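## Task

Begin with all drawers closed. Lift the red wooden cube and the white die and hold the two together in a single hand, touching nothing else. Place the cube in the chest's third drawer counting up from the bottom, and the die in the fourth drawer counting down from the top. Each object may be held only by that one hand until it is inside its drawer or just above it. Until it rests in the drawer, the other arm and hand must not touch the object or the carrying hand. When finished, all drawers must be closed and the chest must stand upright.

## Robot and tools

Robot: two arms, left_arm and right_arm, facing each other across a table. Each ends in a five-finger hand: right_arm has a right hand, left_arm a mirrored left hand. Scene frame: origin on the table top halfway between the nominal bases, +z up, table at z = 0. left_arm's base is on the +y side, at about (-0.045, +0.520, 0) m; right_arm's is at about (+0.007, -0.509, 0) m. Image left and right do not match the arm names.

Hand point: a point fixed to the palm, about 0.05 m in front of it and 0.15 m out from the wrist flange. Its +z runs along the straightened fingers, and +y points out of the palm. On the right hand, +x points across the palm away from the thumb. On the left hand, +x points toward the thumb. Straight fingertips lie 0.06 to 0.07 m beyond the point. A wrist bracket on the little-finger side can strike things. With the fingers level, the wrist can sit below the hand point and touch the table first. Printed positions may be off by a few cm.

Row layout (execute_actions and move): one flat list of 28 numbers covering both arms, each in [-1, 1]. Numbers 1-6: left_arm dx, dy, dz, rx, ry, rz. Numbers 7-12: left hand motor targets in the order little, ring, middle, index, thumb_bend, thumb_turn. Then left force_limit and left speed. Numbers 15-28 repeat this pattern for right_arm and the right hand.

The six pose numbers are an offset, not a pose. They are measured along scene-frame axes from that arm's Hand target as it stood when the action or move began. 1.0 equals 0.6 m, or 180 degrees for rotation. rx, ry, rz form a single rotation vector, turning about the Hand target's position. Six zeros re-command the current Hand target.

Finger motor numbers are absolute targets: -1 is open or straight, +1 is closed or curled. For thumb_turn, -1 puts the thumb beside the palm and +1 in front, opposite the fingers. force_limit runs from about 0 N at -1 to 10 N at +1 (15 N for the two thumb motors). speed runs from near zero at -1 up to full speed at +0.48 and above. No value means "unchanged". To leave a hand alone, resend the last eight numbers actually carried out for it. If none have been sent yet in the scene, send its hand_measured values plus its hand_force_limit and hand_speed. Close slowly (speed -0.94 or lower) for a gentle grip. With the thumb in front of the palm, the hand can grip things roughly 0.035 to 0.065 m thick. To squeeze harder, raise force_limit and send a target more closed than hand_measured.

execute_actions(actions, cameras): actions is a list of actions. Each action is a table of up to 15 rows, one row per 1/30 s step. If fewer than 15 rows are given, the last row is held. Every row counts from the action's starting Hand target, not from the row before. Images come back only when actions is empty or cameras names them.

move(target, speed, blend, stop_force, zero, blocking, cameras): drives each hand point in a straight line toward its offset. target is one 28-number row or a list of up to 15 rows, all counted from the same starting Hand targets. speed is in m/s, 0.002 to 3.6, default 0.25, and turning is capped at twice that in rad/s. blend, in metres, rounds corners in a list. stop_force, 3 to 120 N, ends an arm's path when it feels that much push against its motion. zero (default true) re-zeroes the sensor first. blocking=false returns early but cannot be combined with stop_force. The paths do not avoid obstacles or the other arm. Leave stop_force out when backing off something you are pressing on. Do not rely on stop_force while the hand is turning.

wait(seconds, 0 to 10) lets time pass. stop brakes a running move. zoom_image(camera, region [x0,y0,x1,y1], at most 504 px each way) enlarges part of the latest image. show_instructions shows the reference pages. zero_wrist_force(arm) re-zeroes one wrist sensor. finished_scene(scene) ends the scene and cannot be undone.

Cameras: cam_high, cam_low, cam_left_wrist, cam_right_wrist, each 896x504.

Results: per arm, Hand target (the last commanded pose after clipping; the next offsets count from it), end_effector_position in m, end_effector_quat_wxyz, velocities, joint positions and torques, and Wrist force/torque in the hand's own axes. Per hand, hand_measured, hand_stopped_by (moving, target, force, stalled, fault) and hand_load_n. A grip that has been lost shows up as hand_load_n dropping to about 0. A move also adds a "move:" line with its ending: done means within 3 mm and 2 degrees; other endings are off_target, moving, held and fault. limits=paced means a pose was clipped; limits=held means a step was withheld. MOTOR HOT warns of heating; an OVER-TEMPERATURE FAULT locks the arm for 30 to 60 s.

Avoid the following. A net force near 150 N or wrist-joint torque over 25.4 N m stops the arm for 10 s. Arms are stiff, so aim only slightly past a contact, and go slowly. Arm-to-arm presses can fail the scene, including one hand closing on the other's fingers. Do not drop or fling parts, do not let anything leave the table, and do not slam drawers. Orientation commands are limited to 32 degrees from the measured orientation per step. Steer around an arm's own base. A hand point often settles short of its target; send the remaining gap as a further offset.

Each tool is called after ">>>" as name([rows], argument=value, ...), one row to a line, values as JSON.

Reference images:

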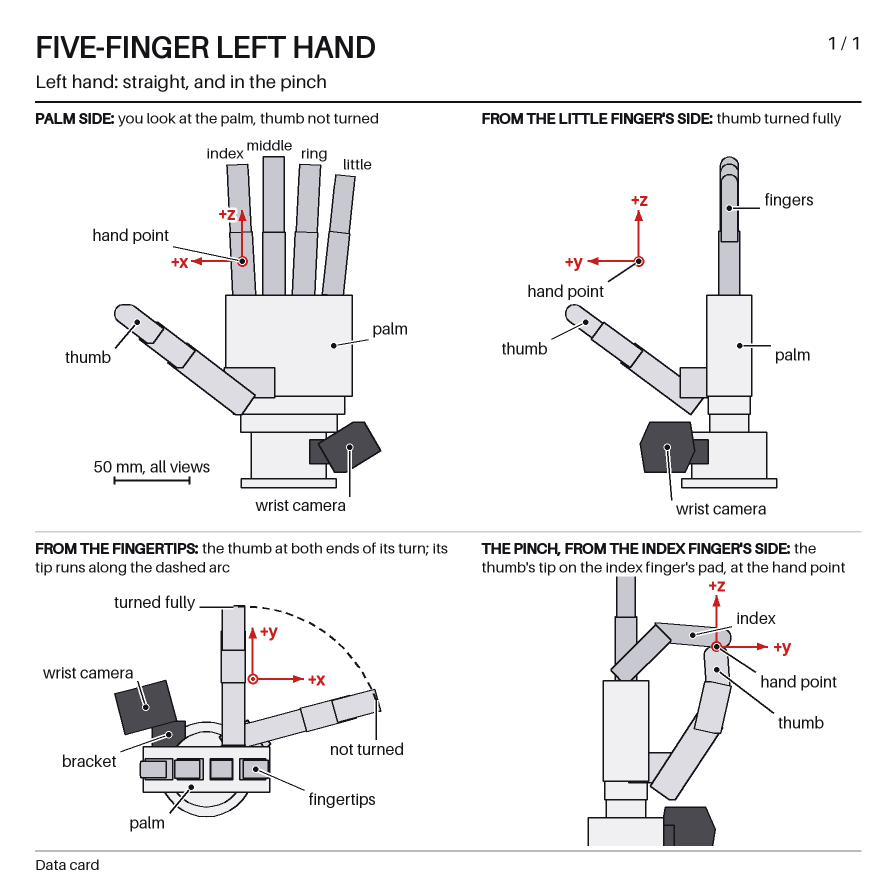

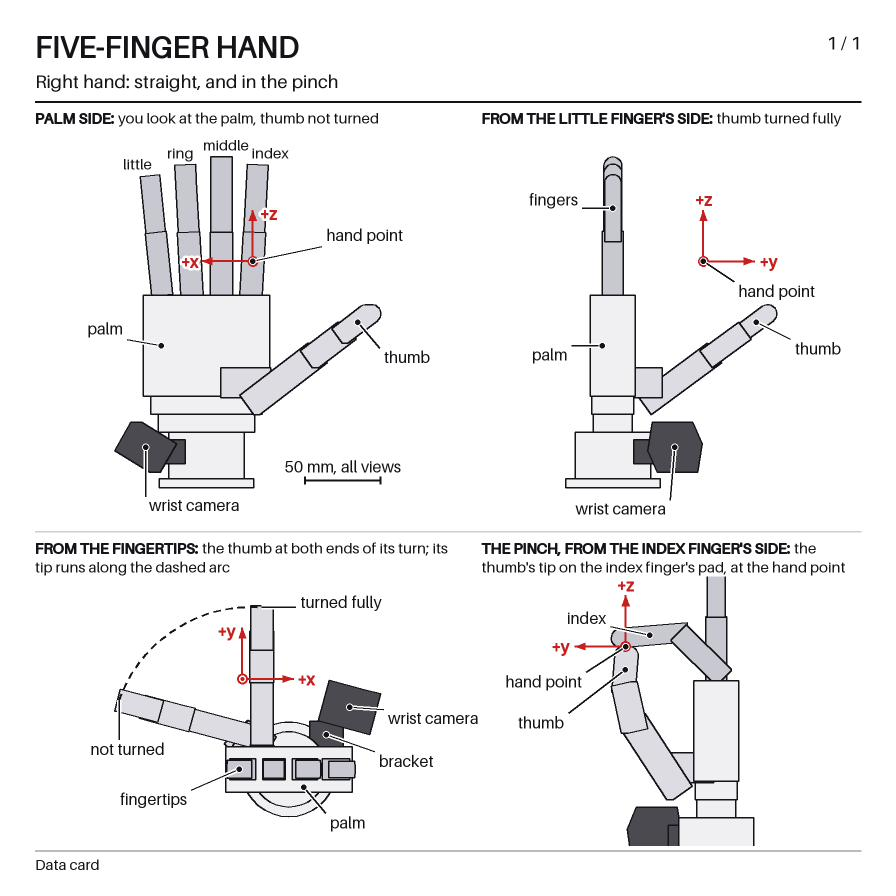

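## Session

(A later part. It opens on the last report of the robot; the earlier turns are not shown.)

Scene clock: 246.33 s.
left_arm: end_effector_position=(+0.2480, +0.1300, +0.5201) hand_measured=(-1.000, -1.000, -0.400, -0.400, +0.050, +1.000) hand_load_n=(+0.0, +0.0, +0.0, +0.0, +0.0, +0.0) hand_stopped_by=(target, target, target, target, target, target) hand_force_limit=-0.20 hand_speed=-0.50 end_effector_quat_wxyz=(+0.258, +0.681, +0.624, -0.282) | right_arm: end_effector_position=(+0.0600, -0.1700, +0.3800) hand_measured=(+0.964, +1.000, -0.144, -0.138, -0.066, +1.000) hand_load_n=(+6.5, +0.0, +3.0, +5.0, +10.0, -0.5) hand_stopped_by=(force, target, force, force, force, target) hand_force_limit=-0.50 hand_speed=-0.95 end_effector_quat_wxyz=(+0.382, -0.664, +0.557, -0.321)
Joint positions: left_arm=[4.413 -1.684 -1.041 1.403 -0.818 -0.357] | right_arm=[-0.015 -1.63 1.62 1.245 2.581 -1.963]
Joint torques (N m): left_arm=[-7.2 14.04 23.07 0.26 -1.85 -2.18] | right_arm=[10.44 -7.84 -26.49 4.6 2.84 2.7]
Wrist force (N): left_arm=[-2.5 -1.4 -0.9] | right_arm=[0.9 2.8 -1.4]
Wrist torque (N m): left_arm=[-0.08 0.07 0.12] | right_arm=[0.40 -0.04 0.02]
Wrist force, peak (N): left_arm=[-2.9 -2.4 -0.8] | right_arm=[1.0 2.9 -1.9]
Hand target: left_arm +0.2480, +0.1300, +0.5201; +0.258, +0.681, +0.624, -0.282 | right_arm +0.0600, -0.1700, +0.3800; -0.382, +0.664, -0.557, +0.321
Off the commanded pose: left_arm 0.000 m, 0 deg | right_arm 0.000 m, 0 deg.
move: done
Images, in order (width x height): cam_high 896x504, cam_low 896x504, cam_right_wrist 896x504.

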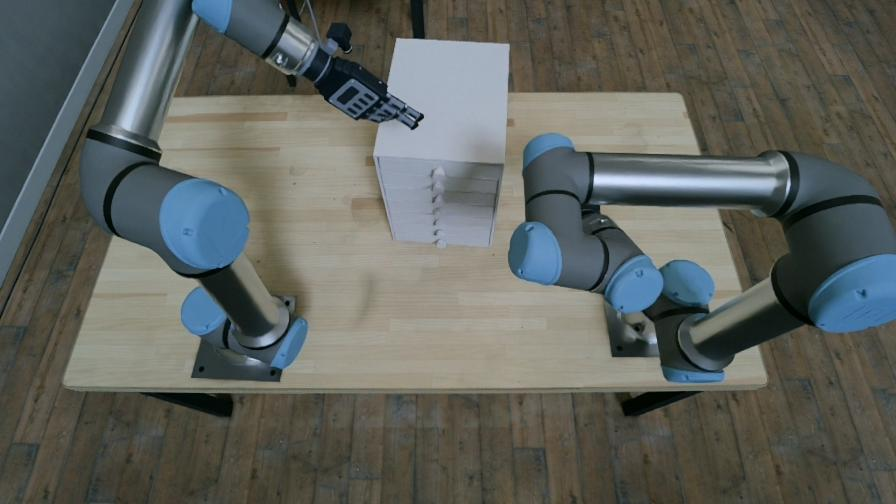

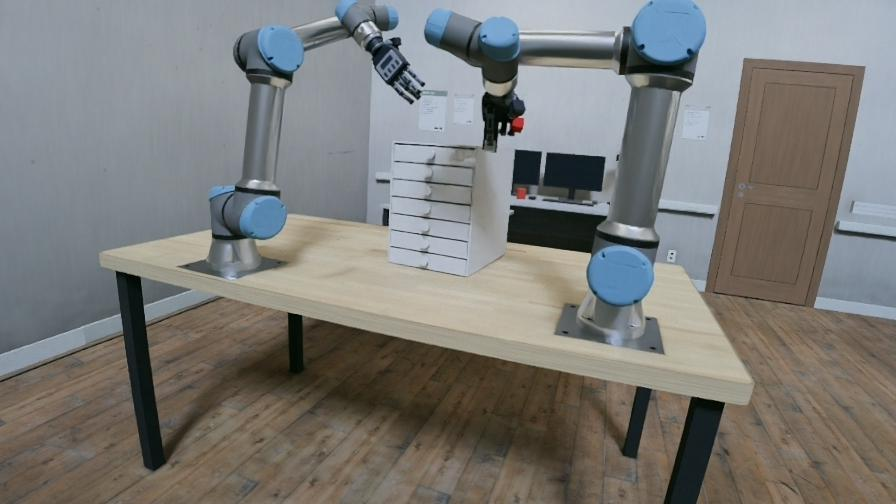

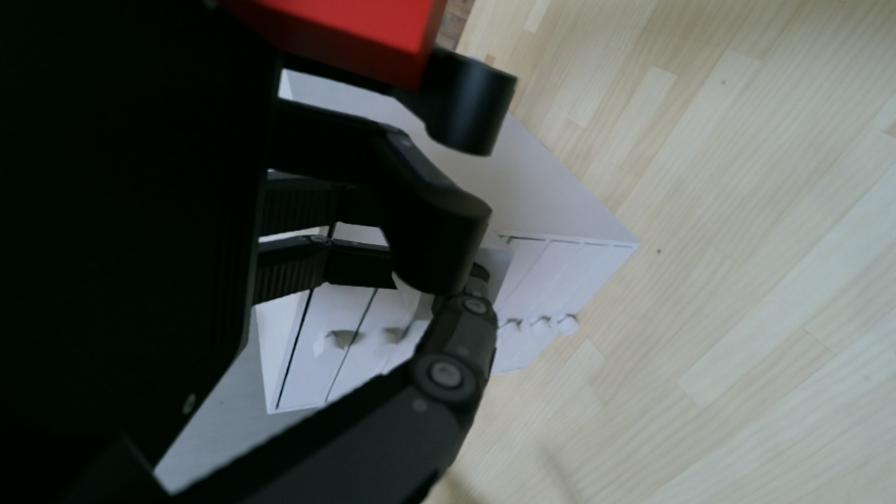

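>>> move([
  [-0.33,-0.1,-0.0833,0,0,0,-1,-1,-0.4,-0.4,0.05,1,-0.2,-0.5,0,0,0,0,0,0,0.99,1,0.13,0.12,0.0,1,-0.5,-0.95],
  [-0.23,-0.108,-0.4333,0,0,0,-1,-1,-0.4,-0.4,0.05,1,-0.2,-0.5,0,0,0,0,0,0,0.99,1,0.13,0.12,0.0,1,-0.5,-0.95],
  [-0.1657,-0.1137,-0.5583,0,0,0,-1,-1,-0.4,-0.4,0.05,1,-0.2,-0.5,0,0,0,0,0,0,0.99,1,0.13,0.12,0.0,1,-0.5,-0.95],
], speed=[0.2, 0.2, 0.1], blend=[0.06, 0.04, 0], cameras=["cam_low", "cam_high", "cam_left_wrist"])

>>> zoom_image(camera="cam_high", region=[370, 140, 510, 290])

>>> zoom_image(camera="cam_low", region=[350, 130, 500, 280])

Scene clock: 253.23 s.
left_arm: end_effector_position=(+0.1486, +0.0618, +0.1852) hand_measured=(-1.000, -1.000, -0.400, -0.400, +0.050, +1.000) hand_load_n=(+0.0, +0.0, +0.0, +0.0, +0.0, +0.0) hand_stopped_by=(target, target, target, target, target, target) hand_force_limit=-0.20 hand_speed=-0.50 end_effector_quat_wxyz=(+0.258, +0.681, +0.624, -0.282) | right_arm: end_effector_position=(+0.0600, -0.1700, +0.3800) hand_measured=(+0.964, +1.000, -0.144, -0.138, -0.066, +1.000) hand_load_n=(+6.5, +0.0, +3.0, +5.0, +10.0, -0.5) hand_stopped_by=(force, target, force, force, force, target) hand_force_limit=-0.50 hand_speed=-0.95 end_effector_quat_wxyz=(+0.382, -0.664, +0.557, -0.321)
Joint positions: left_arm=[4.057 -1.642 -1.9 2.492 -0.955 -0.783] | right_arm=[-0.015 -1.63 1.62 1.245 2.581 -1.963]
Joint torques (N m): left_arm=[6.77 13.09 10.07 0.63 3.48 2.42] | right_arm=[9.61 -6.82 -25.97 4.59 2.79 2.56]
Wrist force (N): left_arm=[-2.6 -1.7 -1.1] | right_arm=[1.0 2.5 -1.6]
Wrist torque (N m): left_arm=[-0.07 0.15 -0.11] | right_arm=[0.38 -0.04 0.01]
Wrist force, peak (N): left_arm=[-2.5 -2.4 -1.2] | right_arm=[1.4 2.8 -1.7]
Hand target: left_arm +0.1486, +0.0618, +0.1851; +0.258, +0.681, +0.624, -0.282 | right_arm +0.0600, -0.1700, +0.3800; -0.382, +0.664, -0.557, +0.321
Off the commanded pose: left_arm 0.000 m, 0 deg | right_arm 0.000 m, 0 deg.
move: done
Images, in order (width x height): cam_high 896x504, cam_low 896x504, cam_left_wrist 896x504.

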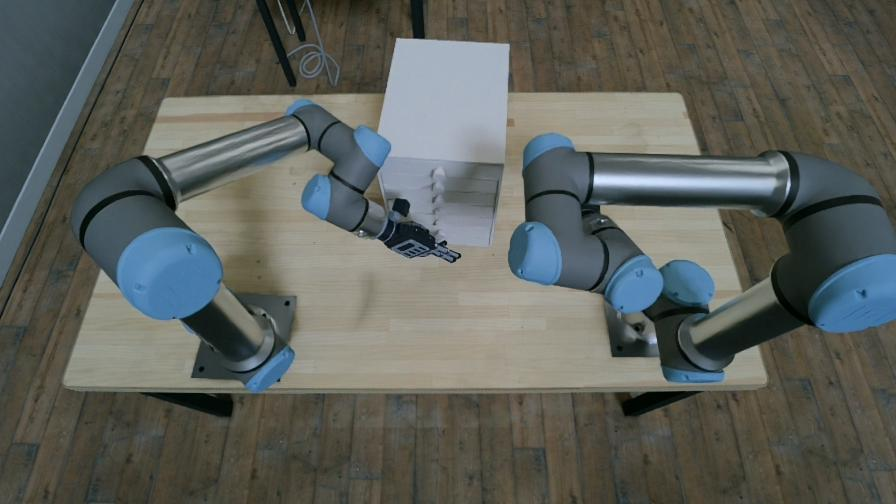

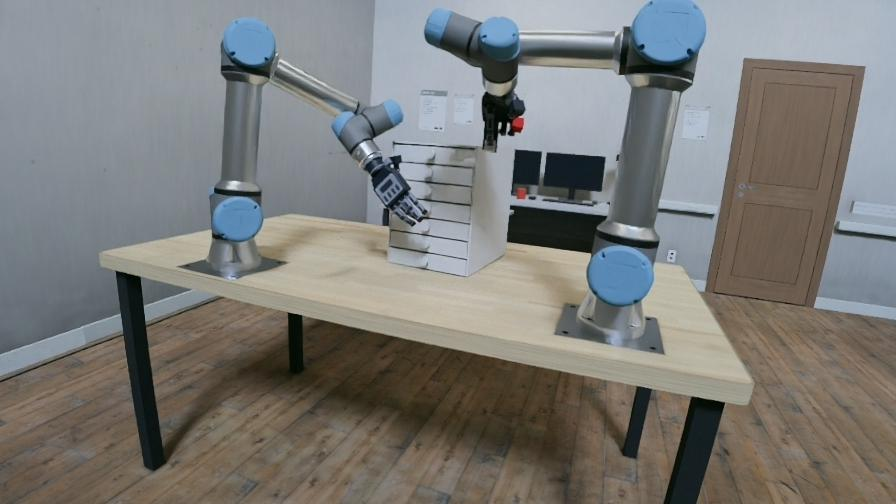

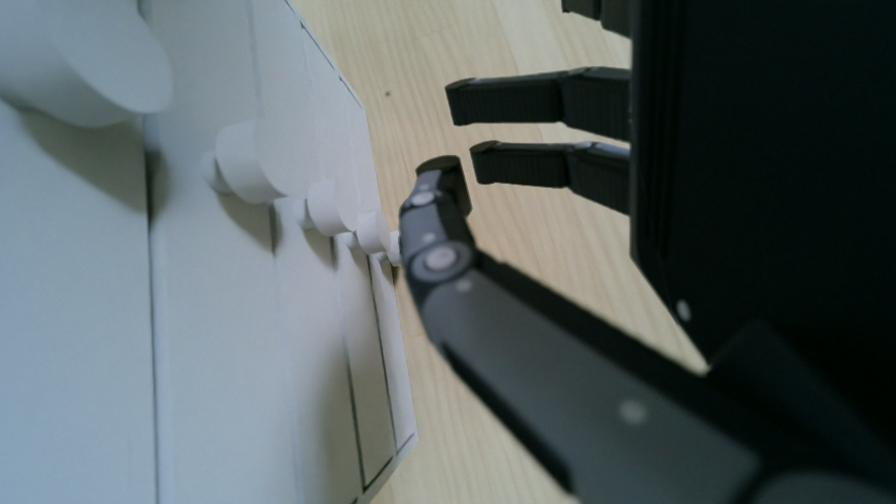

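Scaled by 3.360 from the camera's 896x504 image, which has a finer 1280x720 frame.

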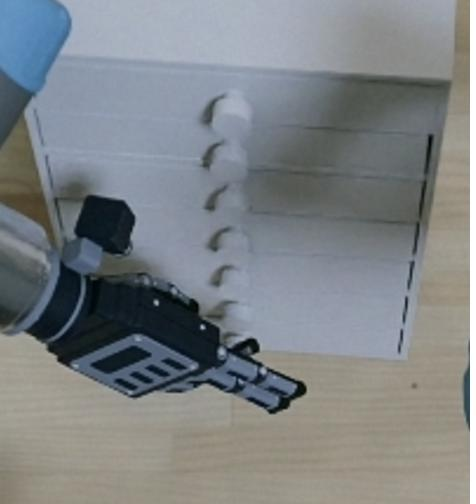

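Scaled by 3.360 from the camera's 896x504 image, which has a finer 1280x720 frame.

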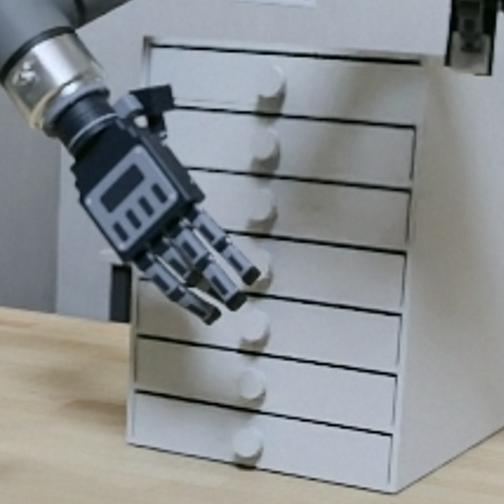

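>>> move([
  [0.0332,-0.0029,0,0,0,0,-1,-1,-0.4,-0.4,0.05,1,-0.2,-0.5,0,0,0,0,0,0,0.99,1,0.13,0.12,0.0,1,-0.5,-0.95],
  [0.0997,-0.0087,0,0,0,0,-1,-1,-0.4,-0.4,0.05,1,-0.2,-0.5,0,0,0,0,0,0,0.99,1,0.13,0.12,0.0,1,-0.5,-0.95],
], speed=[0.06, 0.035], stop_force=4, cameras=["cam_low", "cam_high", "cam_left_wrist"])

>>> zoom_image(camera="cam_left_wrist", region=[250, 50, 650, 350])

>>> zoom_image(camera="cam_low", region=[370, 140, 480, 250])

Scene clock: 257.07 s.
left_arm: end_effector_position=(+0.2084, +0.0566, +0.1851) hand_measured=(-1.000, -1.000, -0.400, -0.400, +0.050, +1.000) hand_load_n=(+0.0, +0.0, +0.0, +0.0, +0.0, +0.0) hand_stopped_by=(target, target, target, target, target, target) hand_force_limit=-0.20 hand_speed=-0.50 end_effector_quat_wxyz=(+0.258, +0.681, +0.624, -0.282) | right_arm: end_effector_position=(+0.0600, -0.1700, +0.3800) hand_measured=(+0.964, +1.000, -0.144, -0.138, -0.066, +1.000) hand_load_n=(+6.5, +0.0, +2.5, +5.0, +9.5, -0.5) hand_stopped_by=(force, target, force, force, force, target) hand_force_limit=-0.50 hand_speed=-0.95 end_effector_quat_wxyz=(+0.382, -0.664, +0.557, -0.321)
Joint positions: left_arm=[4.156 -1.739 -1.805 2.429 -0.908 -0.674] | right_arm=[-0.015 -1.63 1.62 1.245 2.581 -1.963]
Joint torques (N m): left_arm=[6.25 17.64 24.16 -3.23 3.55 2.15] | right_arm=[9.32 -7.98 -25.81 4.38 2.65 2.78]
Wrist force (N): left_arm=[-2.4 -1.5 -0.9] | right_arm=[0.9 2.6 -1.6]
Wrist torque (N m): left_arm=[-0.07 0.12 -0.02] | right_arm=[0.39 -0.02 0.01]
Wrist force, peak (N): left_arm=[-2.7 -1.8 -1.8] | right_arm=[1.2 2.8 -1.7]
Hand target: left_arm +0.2084, +0.0566, +0.1851; +0.258, +0.681, +0.624, -0.282 | right_arm +0.0600, -0.1700, +0.3800; -0.382, +0.664, -0.557, +0.321
Off the commanded pose: left_arm 0.000 m, 0 deg | right_arm 0.000 m, 0 deg.
move: done
Images, in order (width x height): cam_high 896x504, cam_low 896x504, cam_left_wrist 896x504.

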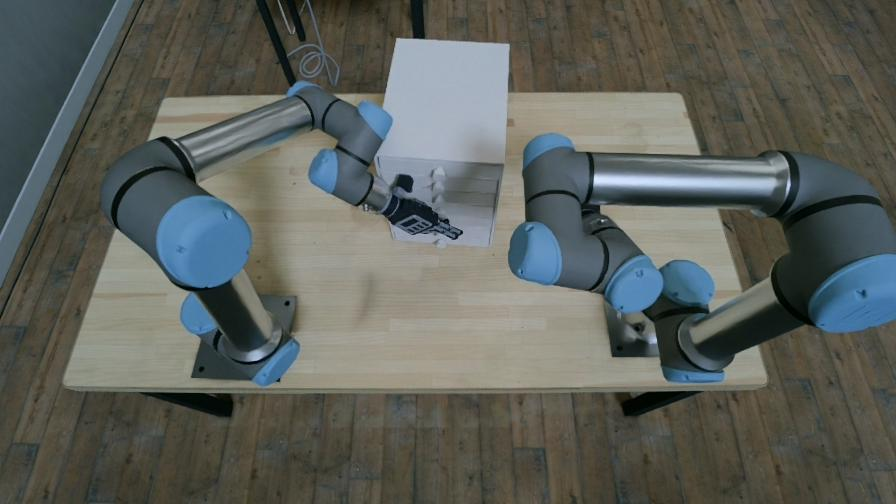

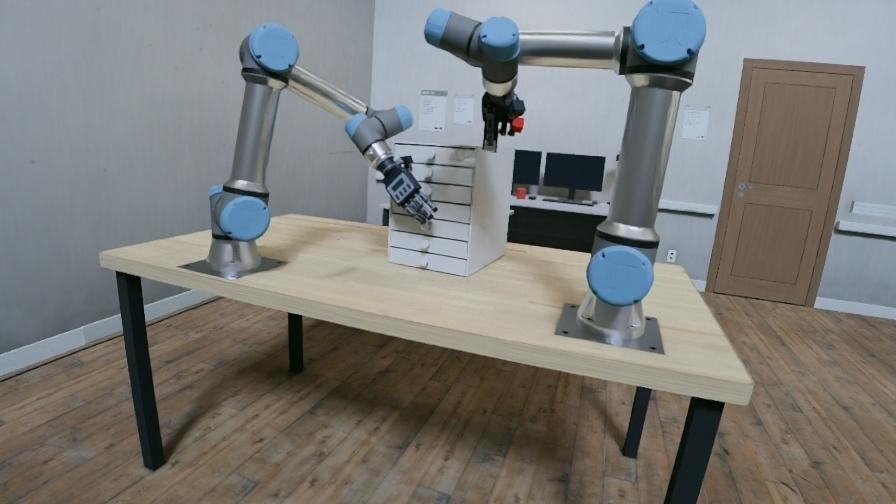

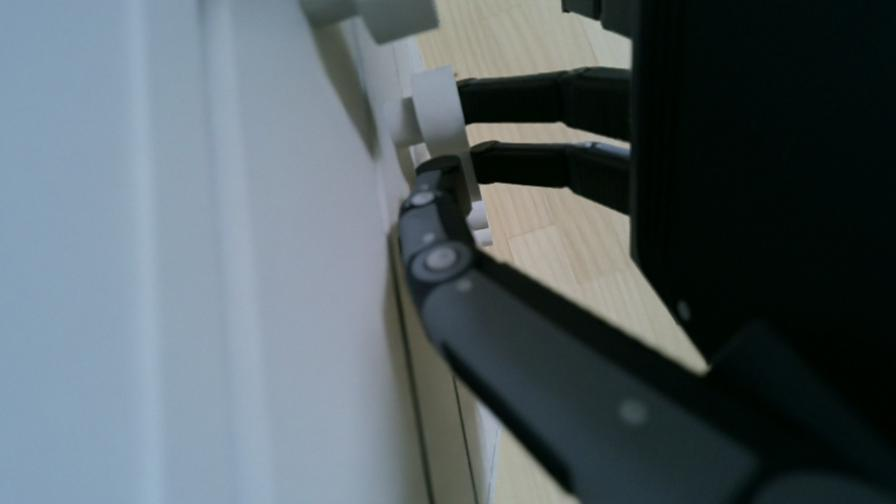

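Scaled by 1.260 from the camera's 896x504 image, which has a finer 1280x720 frame.

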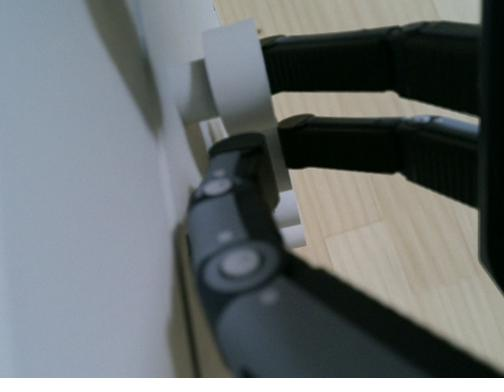

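Scaled by 4.582 from the camera's 896x504 image, which has a finer 1280x720 frame.

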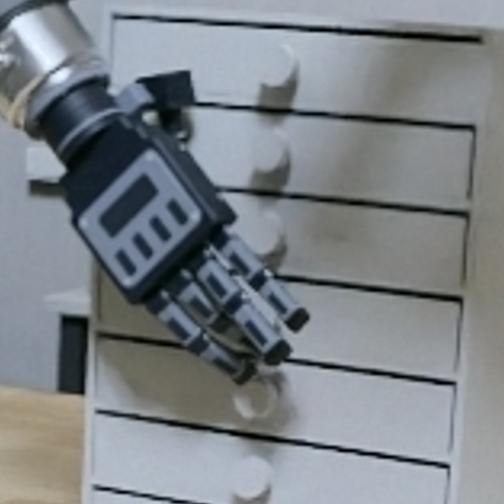

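>>> move(target=[0,0,0,0,0,0,-1,-1,0.3,0.3,0.05,1,0.0,-0.9,0,0,0,0,0,0,0.99,1,0.13,0.12,0.0,1,-0.5,-0.95], cameras=["cam_left_wrist"])

>>> zoom_image(camera="cam_left_wrist", region=[250, 50, 650, 350])

Scene clock: 260.47 s.
left_arm: end_effector_position=(+0.2084, +0.0566, +0.1851) hand_measured=(-1.000, -1.000, -0.282, +0.230, +0.050, +1.000) hand_load_n=(+0.0, +0.0, +5.0, +6.5, +0.5, -0.5) hand_stopped_by=(target, target, force, force, target, target) hand_force_limit=0.00 hand_speed=-0.90 end_effector_quat_wxyz=(+0.258, +0.681, +0.624, -0.282) | right_arm: end_effector_position=(+0.0600, -0.1700, +0.3800) hand_measured=(+0.964, +1.000, -0.144, -0.138, -0.066, +1.000) hand_load_n=(+6.0, +0.0, +3.0, +5.0, +10.0, -1.0) hand_stopped_by=(force, target, force, force, force, target) hand_force_limit=-0.50 hand_speed=-0.95 end_effector_quat_wxyz=(+0.382, -0.664, +0.557, -0.321)
Joint positions: left_arm=[4.156 -1.739 -1.805 2.429 -0.908 -0.674] | right_arm=[-0.015 -1.63 1.62 1.245 2.581 -1.963]
Joint torques (N m): left_arm=[6.8 29.4 24.52 1.06 -3.25 2.03] | right_arm=[8.94 -7.79 -25.74 4.34 2.6 2.66]
Wrist force (N): left_arm=[-3.6 -12.6 4.7] | right_arm=[1.1 2.6 -1.3]
Wrist torque (N m): left_arm=[-0.22 0.12 0.15] | right_arm=[0.35 -0.07 0.02]
Wrist force, peak (N): left_arm=[-4.1 -13.0 4.5] | right_arm=[1.2 2.9 -1.5]
Hand target: left_arm +0.2084, +0.0566, +0.1851; +0.258, +0.681, +0.624, -0.282 | right_arm +0.0600, -0.1700, +0.3800; -0.382, +0.664, -0.557, +0.321
Off the commanded pose: left_arm 0.000 m, 0 deg | right_arm 0.000 m, 0 deg.
move: done
Images, in order (width x height): cam_left_wrist 896x504.

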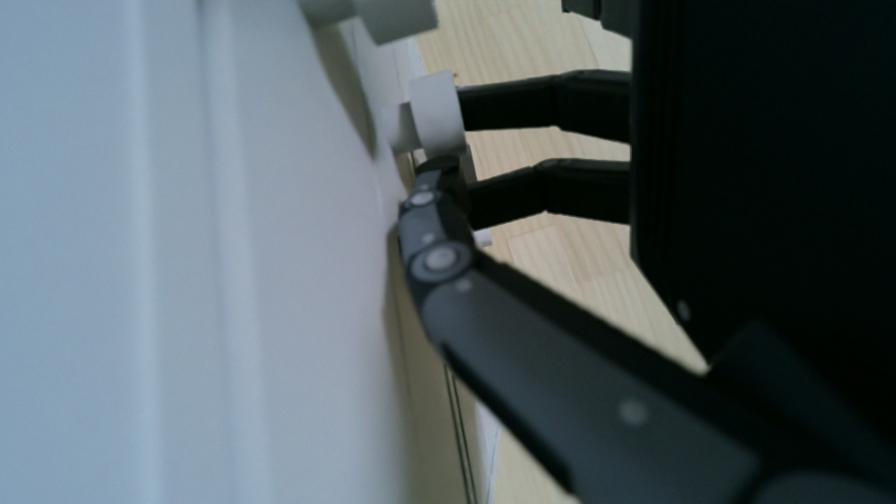

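Scaled by 1.260 from the camera's 896x504 image, which has a finer 1280x720 frame.

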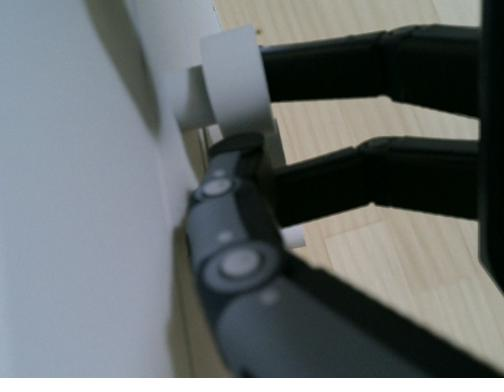

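>>> move(target=[0,0,0,0,0,0,-1,-1,-0.42,-0.42,0.05,1,-0.2,-0.5,0,0,0,0,0,0,0.99,1,0.13,0.12,0.0,1,-0.5,-0.95])

>>> move(target=[0.0062,-0.0063,0.0058,0,0,0,-1,-1,-0.42,-0.42,0.05,1,-0.2,-0.5,0,0,0,0,0,0,0.99,1,0.13,0.12,0.0,1,-0.5,-0.95], speed=0.02, stop_force=4, cameras=["cam_left_wrist"])

>>> zoom_image(camera="cam_left_wrist", region=[250, 50, 650, 350])

Scene clock: 268.97 s.
left_arm: end_effector_position=(+0.2084, +0.0566, +0.1851) hand_measured=(-1.000, -1.000, -0.420, -0.420, +0.050, +1.000) hand_load_n=(+0.0, +0.0, -0.5, +0.0, +0.0, +0.0) hand_stopped_by=(target, target, target, target, target, target) hand_force_limit=-0.20 hand_speed=-0.50 end_effector_quat_wxyz=(+0.258, +0.681, +0.624, -0.282) | right_arm: end_effector_position=(+0.0600, -0.1700, +0.3800) hand_measured=(+0.964, +1.000, -0.144, -0.138, -0.066, +1.000) hand_load_n=(+6.5, +0.0, +2.5, +5.0, +10.0, -0.5) hand_stopped_by=(force, target, force, force, force, target) hand_force_limit=-0.50 hand_speed=-0.95 end_effector_quat_wxyz=(+0.382, -0.664, +0.557, -0.321)
Joint positions: left_arm=[4.156 -1.739 -1.805 2.429 -0.908 -0.674] | right_arm=[-0.015 -1.63 1.62 1.245 2.581 -1.963]
Joint torques (N m): left_arm=[5.58 33.46 24.78 -2.88 3.41 1.3] | right_arm=[9.94 -8.16 -25.22 4.25 2.29 2.55]
Wrist force (N): left_arm=[-2.1 -1.6 -1.0] | right_arm=[1.2 2.5 -1.4]
Wrist torque (N m): left_arm=[-0.07 0.06 0.01] | right_arm=[0.35 -0.08 0.02]
Wrist force, peak (N): left_arm=[-4.2 -13.0 5.0] | right_arm=[1.4 2.8 -1.7]
Hand target: left_arm +0.2084, +0.0566, +0.1851; +0.258, +0.681, +0.624, -0.282 | right_arm +0.0600, -0.1700, +0.3800; -0.382, +0.664, -0.557, +0.321
Off the commanded pose: left_arm 0.000 m, 0 deg | right_arm 0.000 m, 0 deg.
move: done

Scene clock: 270.37 s.
left_arm: end_effector_position=(+0.2121, +0.0528, +0.1886) hand_measured=(-1.000, -1.000, -0.420, -0.420, +0.050, +1.000) hand_load_n=(+0.0, +0.0, +0.0, +0.5, -1.5, +0.0) hand_stopped_by=(target, target, target, target, target, target) hand_force_limit=-0.20 hand_speed=-0.50 end_effector_quat_wxyz=(+0.258, +0.681, +0.624, -0.282) | right_arm: end_effector_position=(+0.0600, -0.1700, +0.3800) hand_measured=(+0.964, +1.000, -0.144, -0.138, -0.066, +1.000) hand_load_n=(+6.5, +0.0, +2.5, +5.0, +10.0, -0.5) hand_stopped_by=(force, target, force, force, force, target) hand_force_limit=-0.50 hand_speed=-0.95 end_effector_quat_wxyz=(+0.382, -0.664, +0.557, -0.321)
Joint positions: left_arm=[4.153 -1.748 -1.784 2.419 -0.909 -0.677] | right_arm=[-0.015 -1.63 1.62 1.245 2.581 -1.963]
Joint torques (N m): left_arm=[-5.4 17.37 26.25 -2.59 -2.58 -1.94] | right_arm=[8.81 -8.48 -25.6 4.2 2.35 2.35]
Wrist force (N): left_arm=[-2.6 -6.0 -2.2] | right_arm=[1.0 2.7 -1.4]
Wrist torque (N m): left_arm=[-0.17 0.09 0.20] | right_arm=[0.39 -0.04 0.03]
Wrist force, peak (N): left_arm=[-2.7 -6.5 -2.6] | right_arm=[1.2 2.8 -1.5]
Hand target: left_arm +0.2121, +0.0528, +0.1886; +0.258, +0.681, +0.624, -0.282 | right_arm +0.0600, -0.1700, +0.3800; -0.382, +0.664, -0.557, +0.321
Off the commanded pose: left_arm 0.000 m, 0 deg | right_arm 0.000 m, 0 deg.
move: done
Images, in order (width x height): cam_left_wrist 896x504.

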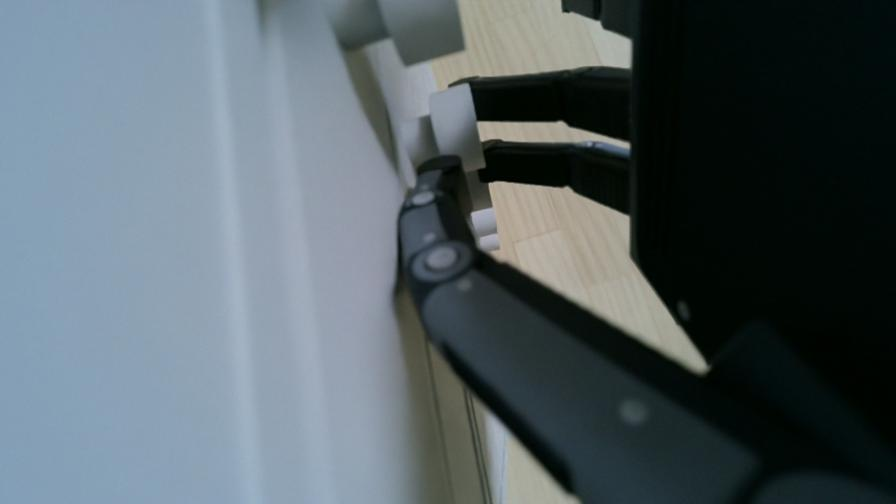

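Scaled by 1.260 from the camera's 896x504 image, which has a finer 1280x720 frame.

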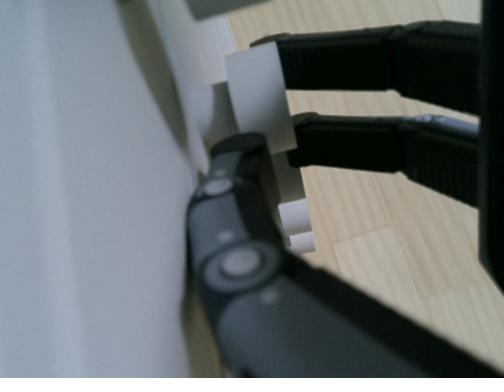

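>>> move(target=[-0.0038,-0.0138,0,0,0,0,-1,-1,-0.42,-0.42,0.05,1,-0.2,-0.5,0,0,0,0,0,0,0.99,1,0.13,0.12,0.0,1,-0.5,-0.95], speed=0.02, stop_force=4, cameras=["cam_left_wrist", "cam_low"])

>>> zoom_image(camera="cam_left_wrist", region=[250, 50, 650, 350])

>>> zoom_image(camera="cam_low", region=[370, 140, 480, 250])

Scene clock: 277.77 s.
left_arm: end_effector_position=(+0.2099, +0.0445, +0.1886) hand_measured=(-1.000, -1.000, -0.420, -0.420, +0.050, +1.000) hand_load_n=(+0.0, +0.0, +0.0, +0.0, +0.0, +0.0) hand_stopped_by=(target, target, target, target, target, target) hand_force_limit=-0.20 hand_speed=-0.50 end_effector_quat_wxyz=(+0.258, +0.681, +0.624, -0.282) | right_arm: end_effector_position=(+0.0600, -0.1700, +0.3800) hand_measured=(+0.964, +1.000, -0.144, -0.138, -0.066, +1.000) hand_load_n=(+6.5, +0.0, +3.0, +5.0, +9.5, -1.0) hand_stopped_by=(force, target, force, force, force, target) hand_force_limit=-0.50 hand_speed=-0.95 end_effector_quat_wxyz=(+0.382, -0.664, +0.557, -0.321)
Joint positions: left_arm=[4.13 -1.758 -1.768 2.429 -0.92 -0.703] | right_arm=[-0.015 -1.63 1.62 1.245 2.581 -1.963]
Joint torques (N m): left_arm=[-8.07 18.32 23.83 0.71 -2.09 -1.91] | right_arm=[9.28 -8.12 -25.6 3.99 2.26 2.27]
Wrist force (N): left_arm=[-2.6 -1.4 -1.3] | right_arm=[1.2 2.4 -1.4]
Wrist torque (N m): left_arm=[-0.02 0.10 0.14] | right_arm=[0.35 -0.08 0.02]
Wrist force, peak (N): left_arm=[-2.5 -6.4 -2.3] | right_arm=[1.2 2.9 -1.5]
Hand target: left_arm +0.2099, +0.0445, +0.1886; +0.258, +0.681, +0.624, -0.282 | right_arm +0.0600, -0.1700, +0.3800; -0.382, +0.664, -0.557, +0.321
Off the commanded pose: left_arm 0.000 m, 0 deg | right_arm 0.000 m, 0 deg.
move: done
Images, in order (width x height): cam_low 896x504, cam_left_wrist 896x504.

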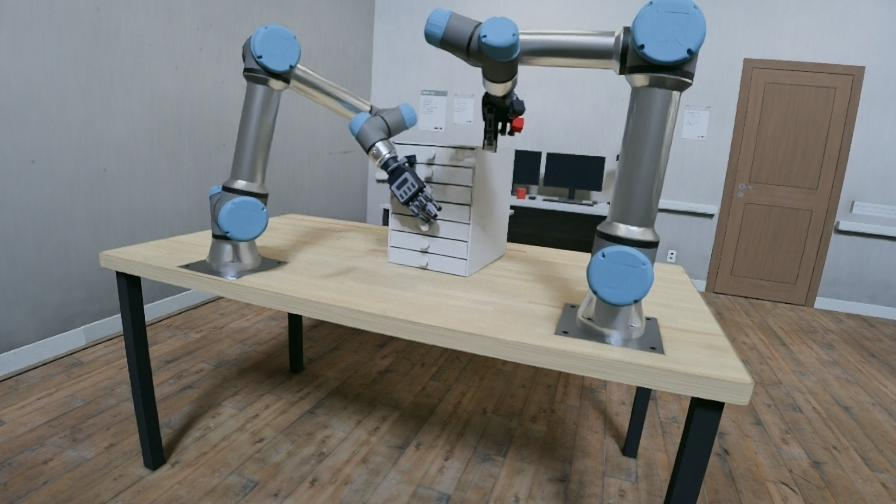

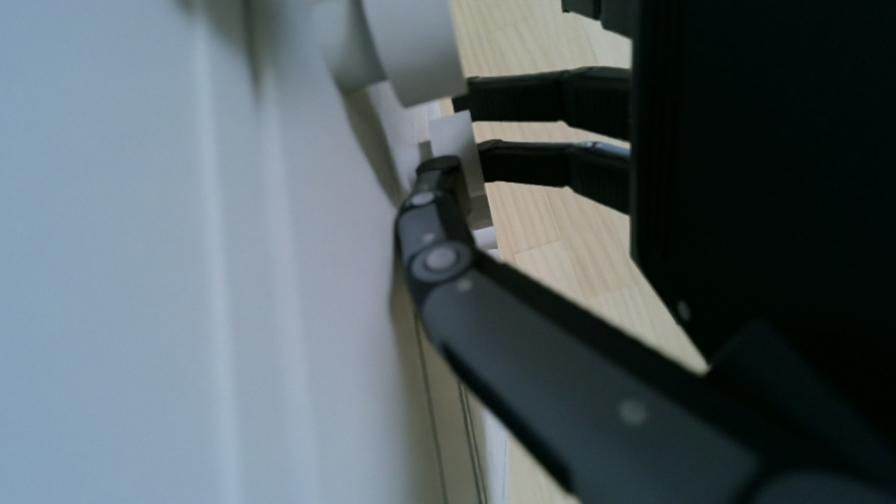

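Scaled by 1.260 from the camera's 896x504 image, which has a finer 1280x720 frame.

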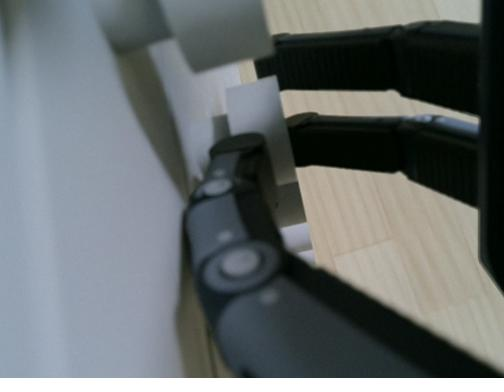

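Scaled by 4.582 from the camera's 896x504 image, which has a finer 1280x720 frame.

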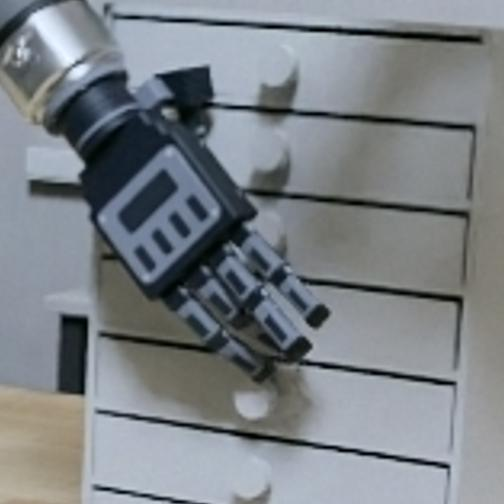

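>>> move(target=[0,0,0,0,0,0,-1,-1,0.3,0.3,0.05,1,-0.1,-0.9,0,0,0,0,0,0,0.99,1,0.13,0.12,0.0,1,-0.5,-0.95], cameras=["cam_left_wrist"])

>>> zoom_image(camera="cam_left_wrist", region=[250, 50, 650, 350])

Scene clock: 280.27 s.
left_arm: end_effector_position=(+0.2098, +0.0445, +0.1885) hand_measured=(-1.000, -1.000, -0.228, -0.170, +0.050, +1.000) hand_load_n=(+0.0, +0.0, +4.0, +4.0, +0.0, -1.0) hand_stopped_by=(target, target, force, force, target, target) hand_force_limit=-0.10 hand_speed=-0.90 end_effector_quat_wxyz=(+0.258, +0.681, +0.624, -0.282) | right_arm: end_effector_position=(+0.0600, -0.1700, +0.3800) hand_measured=(+0.964, +1.000, -0.144, -0.138, -0.066, +1.000) hand_load_n=(+6.0, +0.0, +2.5, +5.0, +10.0, -0.5) hand_stopped_by=(force, target, force, force, force, target) hand_force_limit=-0.50 hand_speed=-0.95 end_effector_quat_wxyz=(+0.382, -0.664, +0.557, -0.321)
Joint positions: left_arm=[4.13 -1.758 -1.768 2.429 -0.92 -0.703] | right_arm=[-0.015 -1.63 1.62 1.245 2.581 -1.963]
Joint torques (N m): left_arm=[3.48 22.64 25.68 0.47 -1.38 -1.76] | right_arm=[9.01 -8.15 -25.46 4.06 2.19 2.05]
Wrist force (N): left_arm=[-3.7 -8.7 3.4] | right_arm=[0.8 2.3 -1.4]
Wrist torque (N m): left_arm=[-0.23 0.12 0.25] | right_arm=[0.33 -0.03 0.00]
Wrist force, peak (N): left_arm=[-3.8 -9.2 3.5] | right_arm=[1.3 2.8 -1.7]
Hand target: left_arm +0.2099, +0.0445, +0.1886; +0.258, +0.681, +0.624, -0.282 | right_arm +0.0600, -0.1700, +0.3800; -0.382, +0.664, -0.557, +0.321
Off the commanded pose: left_arm 0.000 m, 0 deg | right_arm 0.000 m, 0 deg.
move: done
Images, in order (width x height): cam_left_wrist 896x504.

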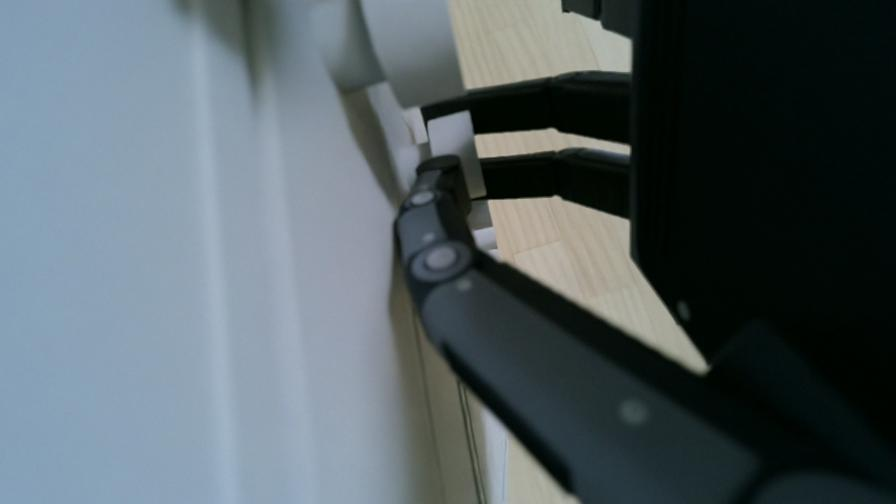

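Scaled by 1.260 from the camera's 896x504 image, which has a finer 1280x720 frame.

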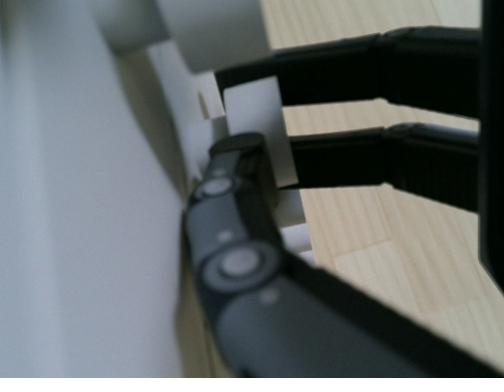

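>>> move(target=[0,0,0,0,0,0,-1,-1,0.28,0.28,0.05,1,0.15,-0.93,0,0,0,0,0,0,0.99,1,0.13,0.12,0.0,1,-0.5,-0.95])

>>> move(target=[-0.0498,0.0044,0,0,0,0,-1,-1,0.28,0.28,0.05,1,0.15,-0.93,0,0,0,0,0,0,0.99,1,0.13,0.12,0.0,1,-0.5,-0.95], speed=0.04, stop_force=20, cameras=["cam_left_wrist", "cam_high"])

>>> zoom_image(camera="cam_high", region=[370, 140, 510, 290])

Scene clock: 281.83 s.
left_arm: end_effector_position=(+0.2099, +0.0445, +0.1885) hand_measured=(-1.000, -1.000, -0.216, -0.160, +0.050, +1.000) hand_load_n=(+0.0, +0.0, +7.0, +6.0, +1.0, -1.5) hand_stopped_by=(target, target, force, force, target, target) hand_force_limit=0.15 hand_speed=-0.93 end_effector_quat_wxyz=(+0.258, +0.681, +0.624, -0.282) | right_arm: end_effector_position=(+0.0600, -0.1700, +0.3800) hand_measured=(+0.964, +1.000, -0.144, -0.138, -0.066, +1.000) hand_load_n=(+6.0, +0.0, +2.5, +5.0, +10.0, -0.5) hand_stopped_by=(force, target, force, force, force, target) hand_force_limit=-0.50 hand_speed=-0.95 end_effector_quat_wxyz=(+0.382, -0.664, +0.557, -0.321)
Joint positions: left_arm=[4.13 -1.758 -1.768 2.429 -0.92 -0.703] | right_arm=[-0.015 -1.63 1.62 1.245 2.581 -1.963]
Joint torques (N m): left_arm=[9.64 30.91 23.33 0.23 -0.87 -1.42] | right_arm=[8.92 -8.34 -26.32 4.01 2.16 2.21]
Wrist force (N): left_arm=[-4.9 -12.8 5.4] | right_arm=[1.1 2.9 -1.4]
Wrist torque (N m): left_arm=[-0.36 0.13 0.32] | right_arm=[0.41 -0.07 0.03]
Wrist force, peak (N): left_arm=[-4.9 -13.4 5.8] | right_arm=[1.5 2.9 -1.4]
Hand target: left_arm +0.2099, +0.0445, +0.1886; +0.258, +0.681, +0.624, -0.282 | right_arm +0.0600, -0.1700, +0.3800; -0.382, +0.664, -0.557, +0.321
Off the commanded pose: left_arm 0.000 m, 0 deg | right_arm 0.000 m, 0 deg.
move: done

Scene clock: 283.60 s.
left_arm: end_effector_position=(+0.1800, +0.0471, +0.1886) hand_measured=(-1.000, -1.000, -0.216, -0.160, +0.050, +1.000) hand_load_n=(+0.0, +0.0, +3.5, +2.5, +4.5, +0.0) hand_stopped_by=(target, target, force, force, target, target) hand_force_limit=0.15 hand_speed=-0.93 end_effector_quat_wxyz=(+0.258, +0.681, +0.624, -0.282) | right_arm: end_effector_position=(+0.0600, -0.1700, +0.3800) hand_measured=(+0.964, +1.000, -0.144, -0.138, -0.066, +1.000) hand_load_n=(+6.5, +0.0, +2.5, +5.0, +10.0, -0.5) hand_stopped_by=(force, target, force, force, force, target) hand_force_limit=-0.50 hand_speed=-0.95 end_effector_quat_wxyz=(+0.382, -0.664, +0.557, -0.321)
Joint positions: left_arm=[4.084 -1.71 -1.818 2.462 -0.941 -0.754] | right_arm=[-0.015 -1.63 1.62 1.245 2.581 -1.963]
Joint torques (N m): left_arm=[-8.22 36.63 10.46 0.68 -1.36 -1.91] | right_arm=[8.96 -8.75 -25.91 3.86 2 2.28]
Wrist force (N): left_arm=[-1.0 -1.4 -0.1] | right_arm=[0.9 2.6 -1.5]
Wrist torque (N m): left_arm=[-0.14 0.11 0.11] | right_arm=[0.38 -0.02 0.01]
Wrist force, peak (N): left_arm=[-4.6 -12.6 5.7] | right_arm=[1.2 2.8 -1.7]
Hand target: left_arm +0.1800, +0.0471, +0.1886; +0.258, +0.681, +0.624, -0.282 | right_arm +0.0600, -0.1700, +0.3800; -0.382, +0.664, -0.557, +0.321
Off the commanded pose: left_arm 0.000 m, 0 deg | right_arm 0.000 m, 0 deg.
move: done
Images, in order (width x height): cam_high 896x504, cam_left_wrist 896x504.

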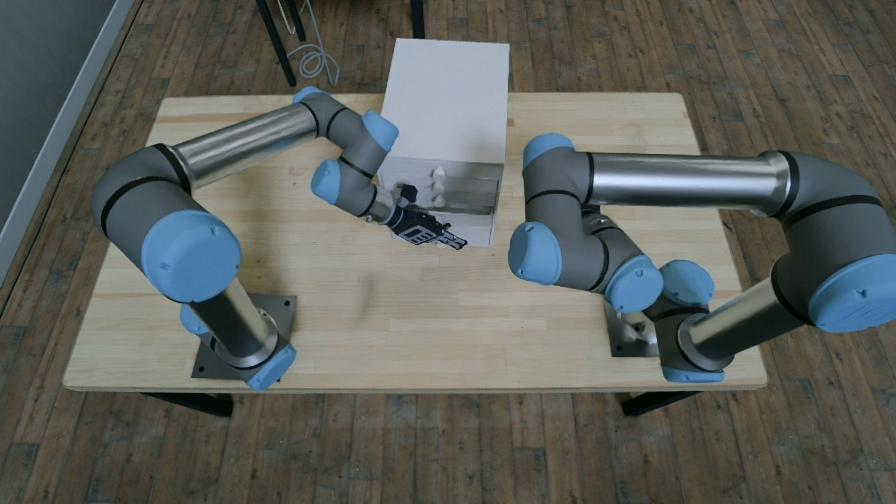

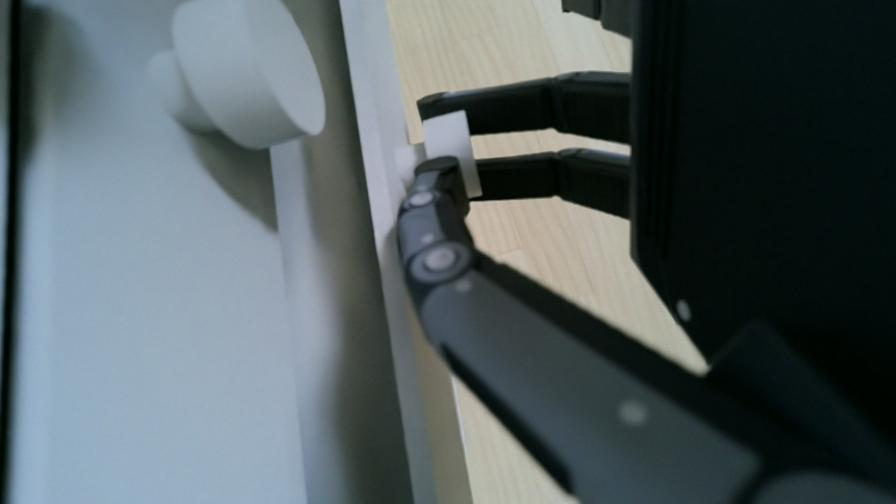

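Scaled by 3.360 from the camera's 896x504 image, which has a finer 1280x720 frame.

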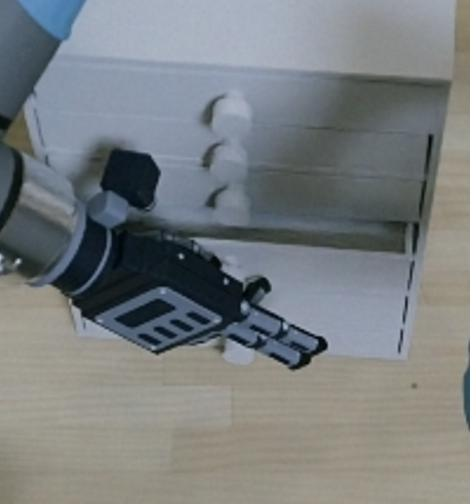

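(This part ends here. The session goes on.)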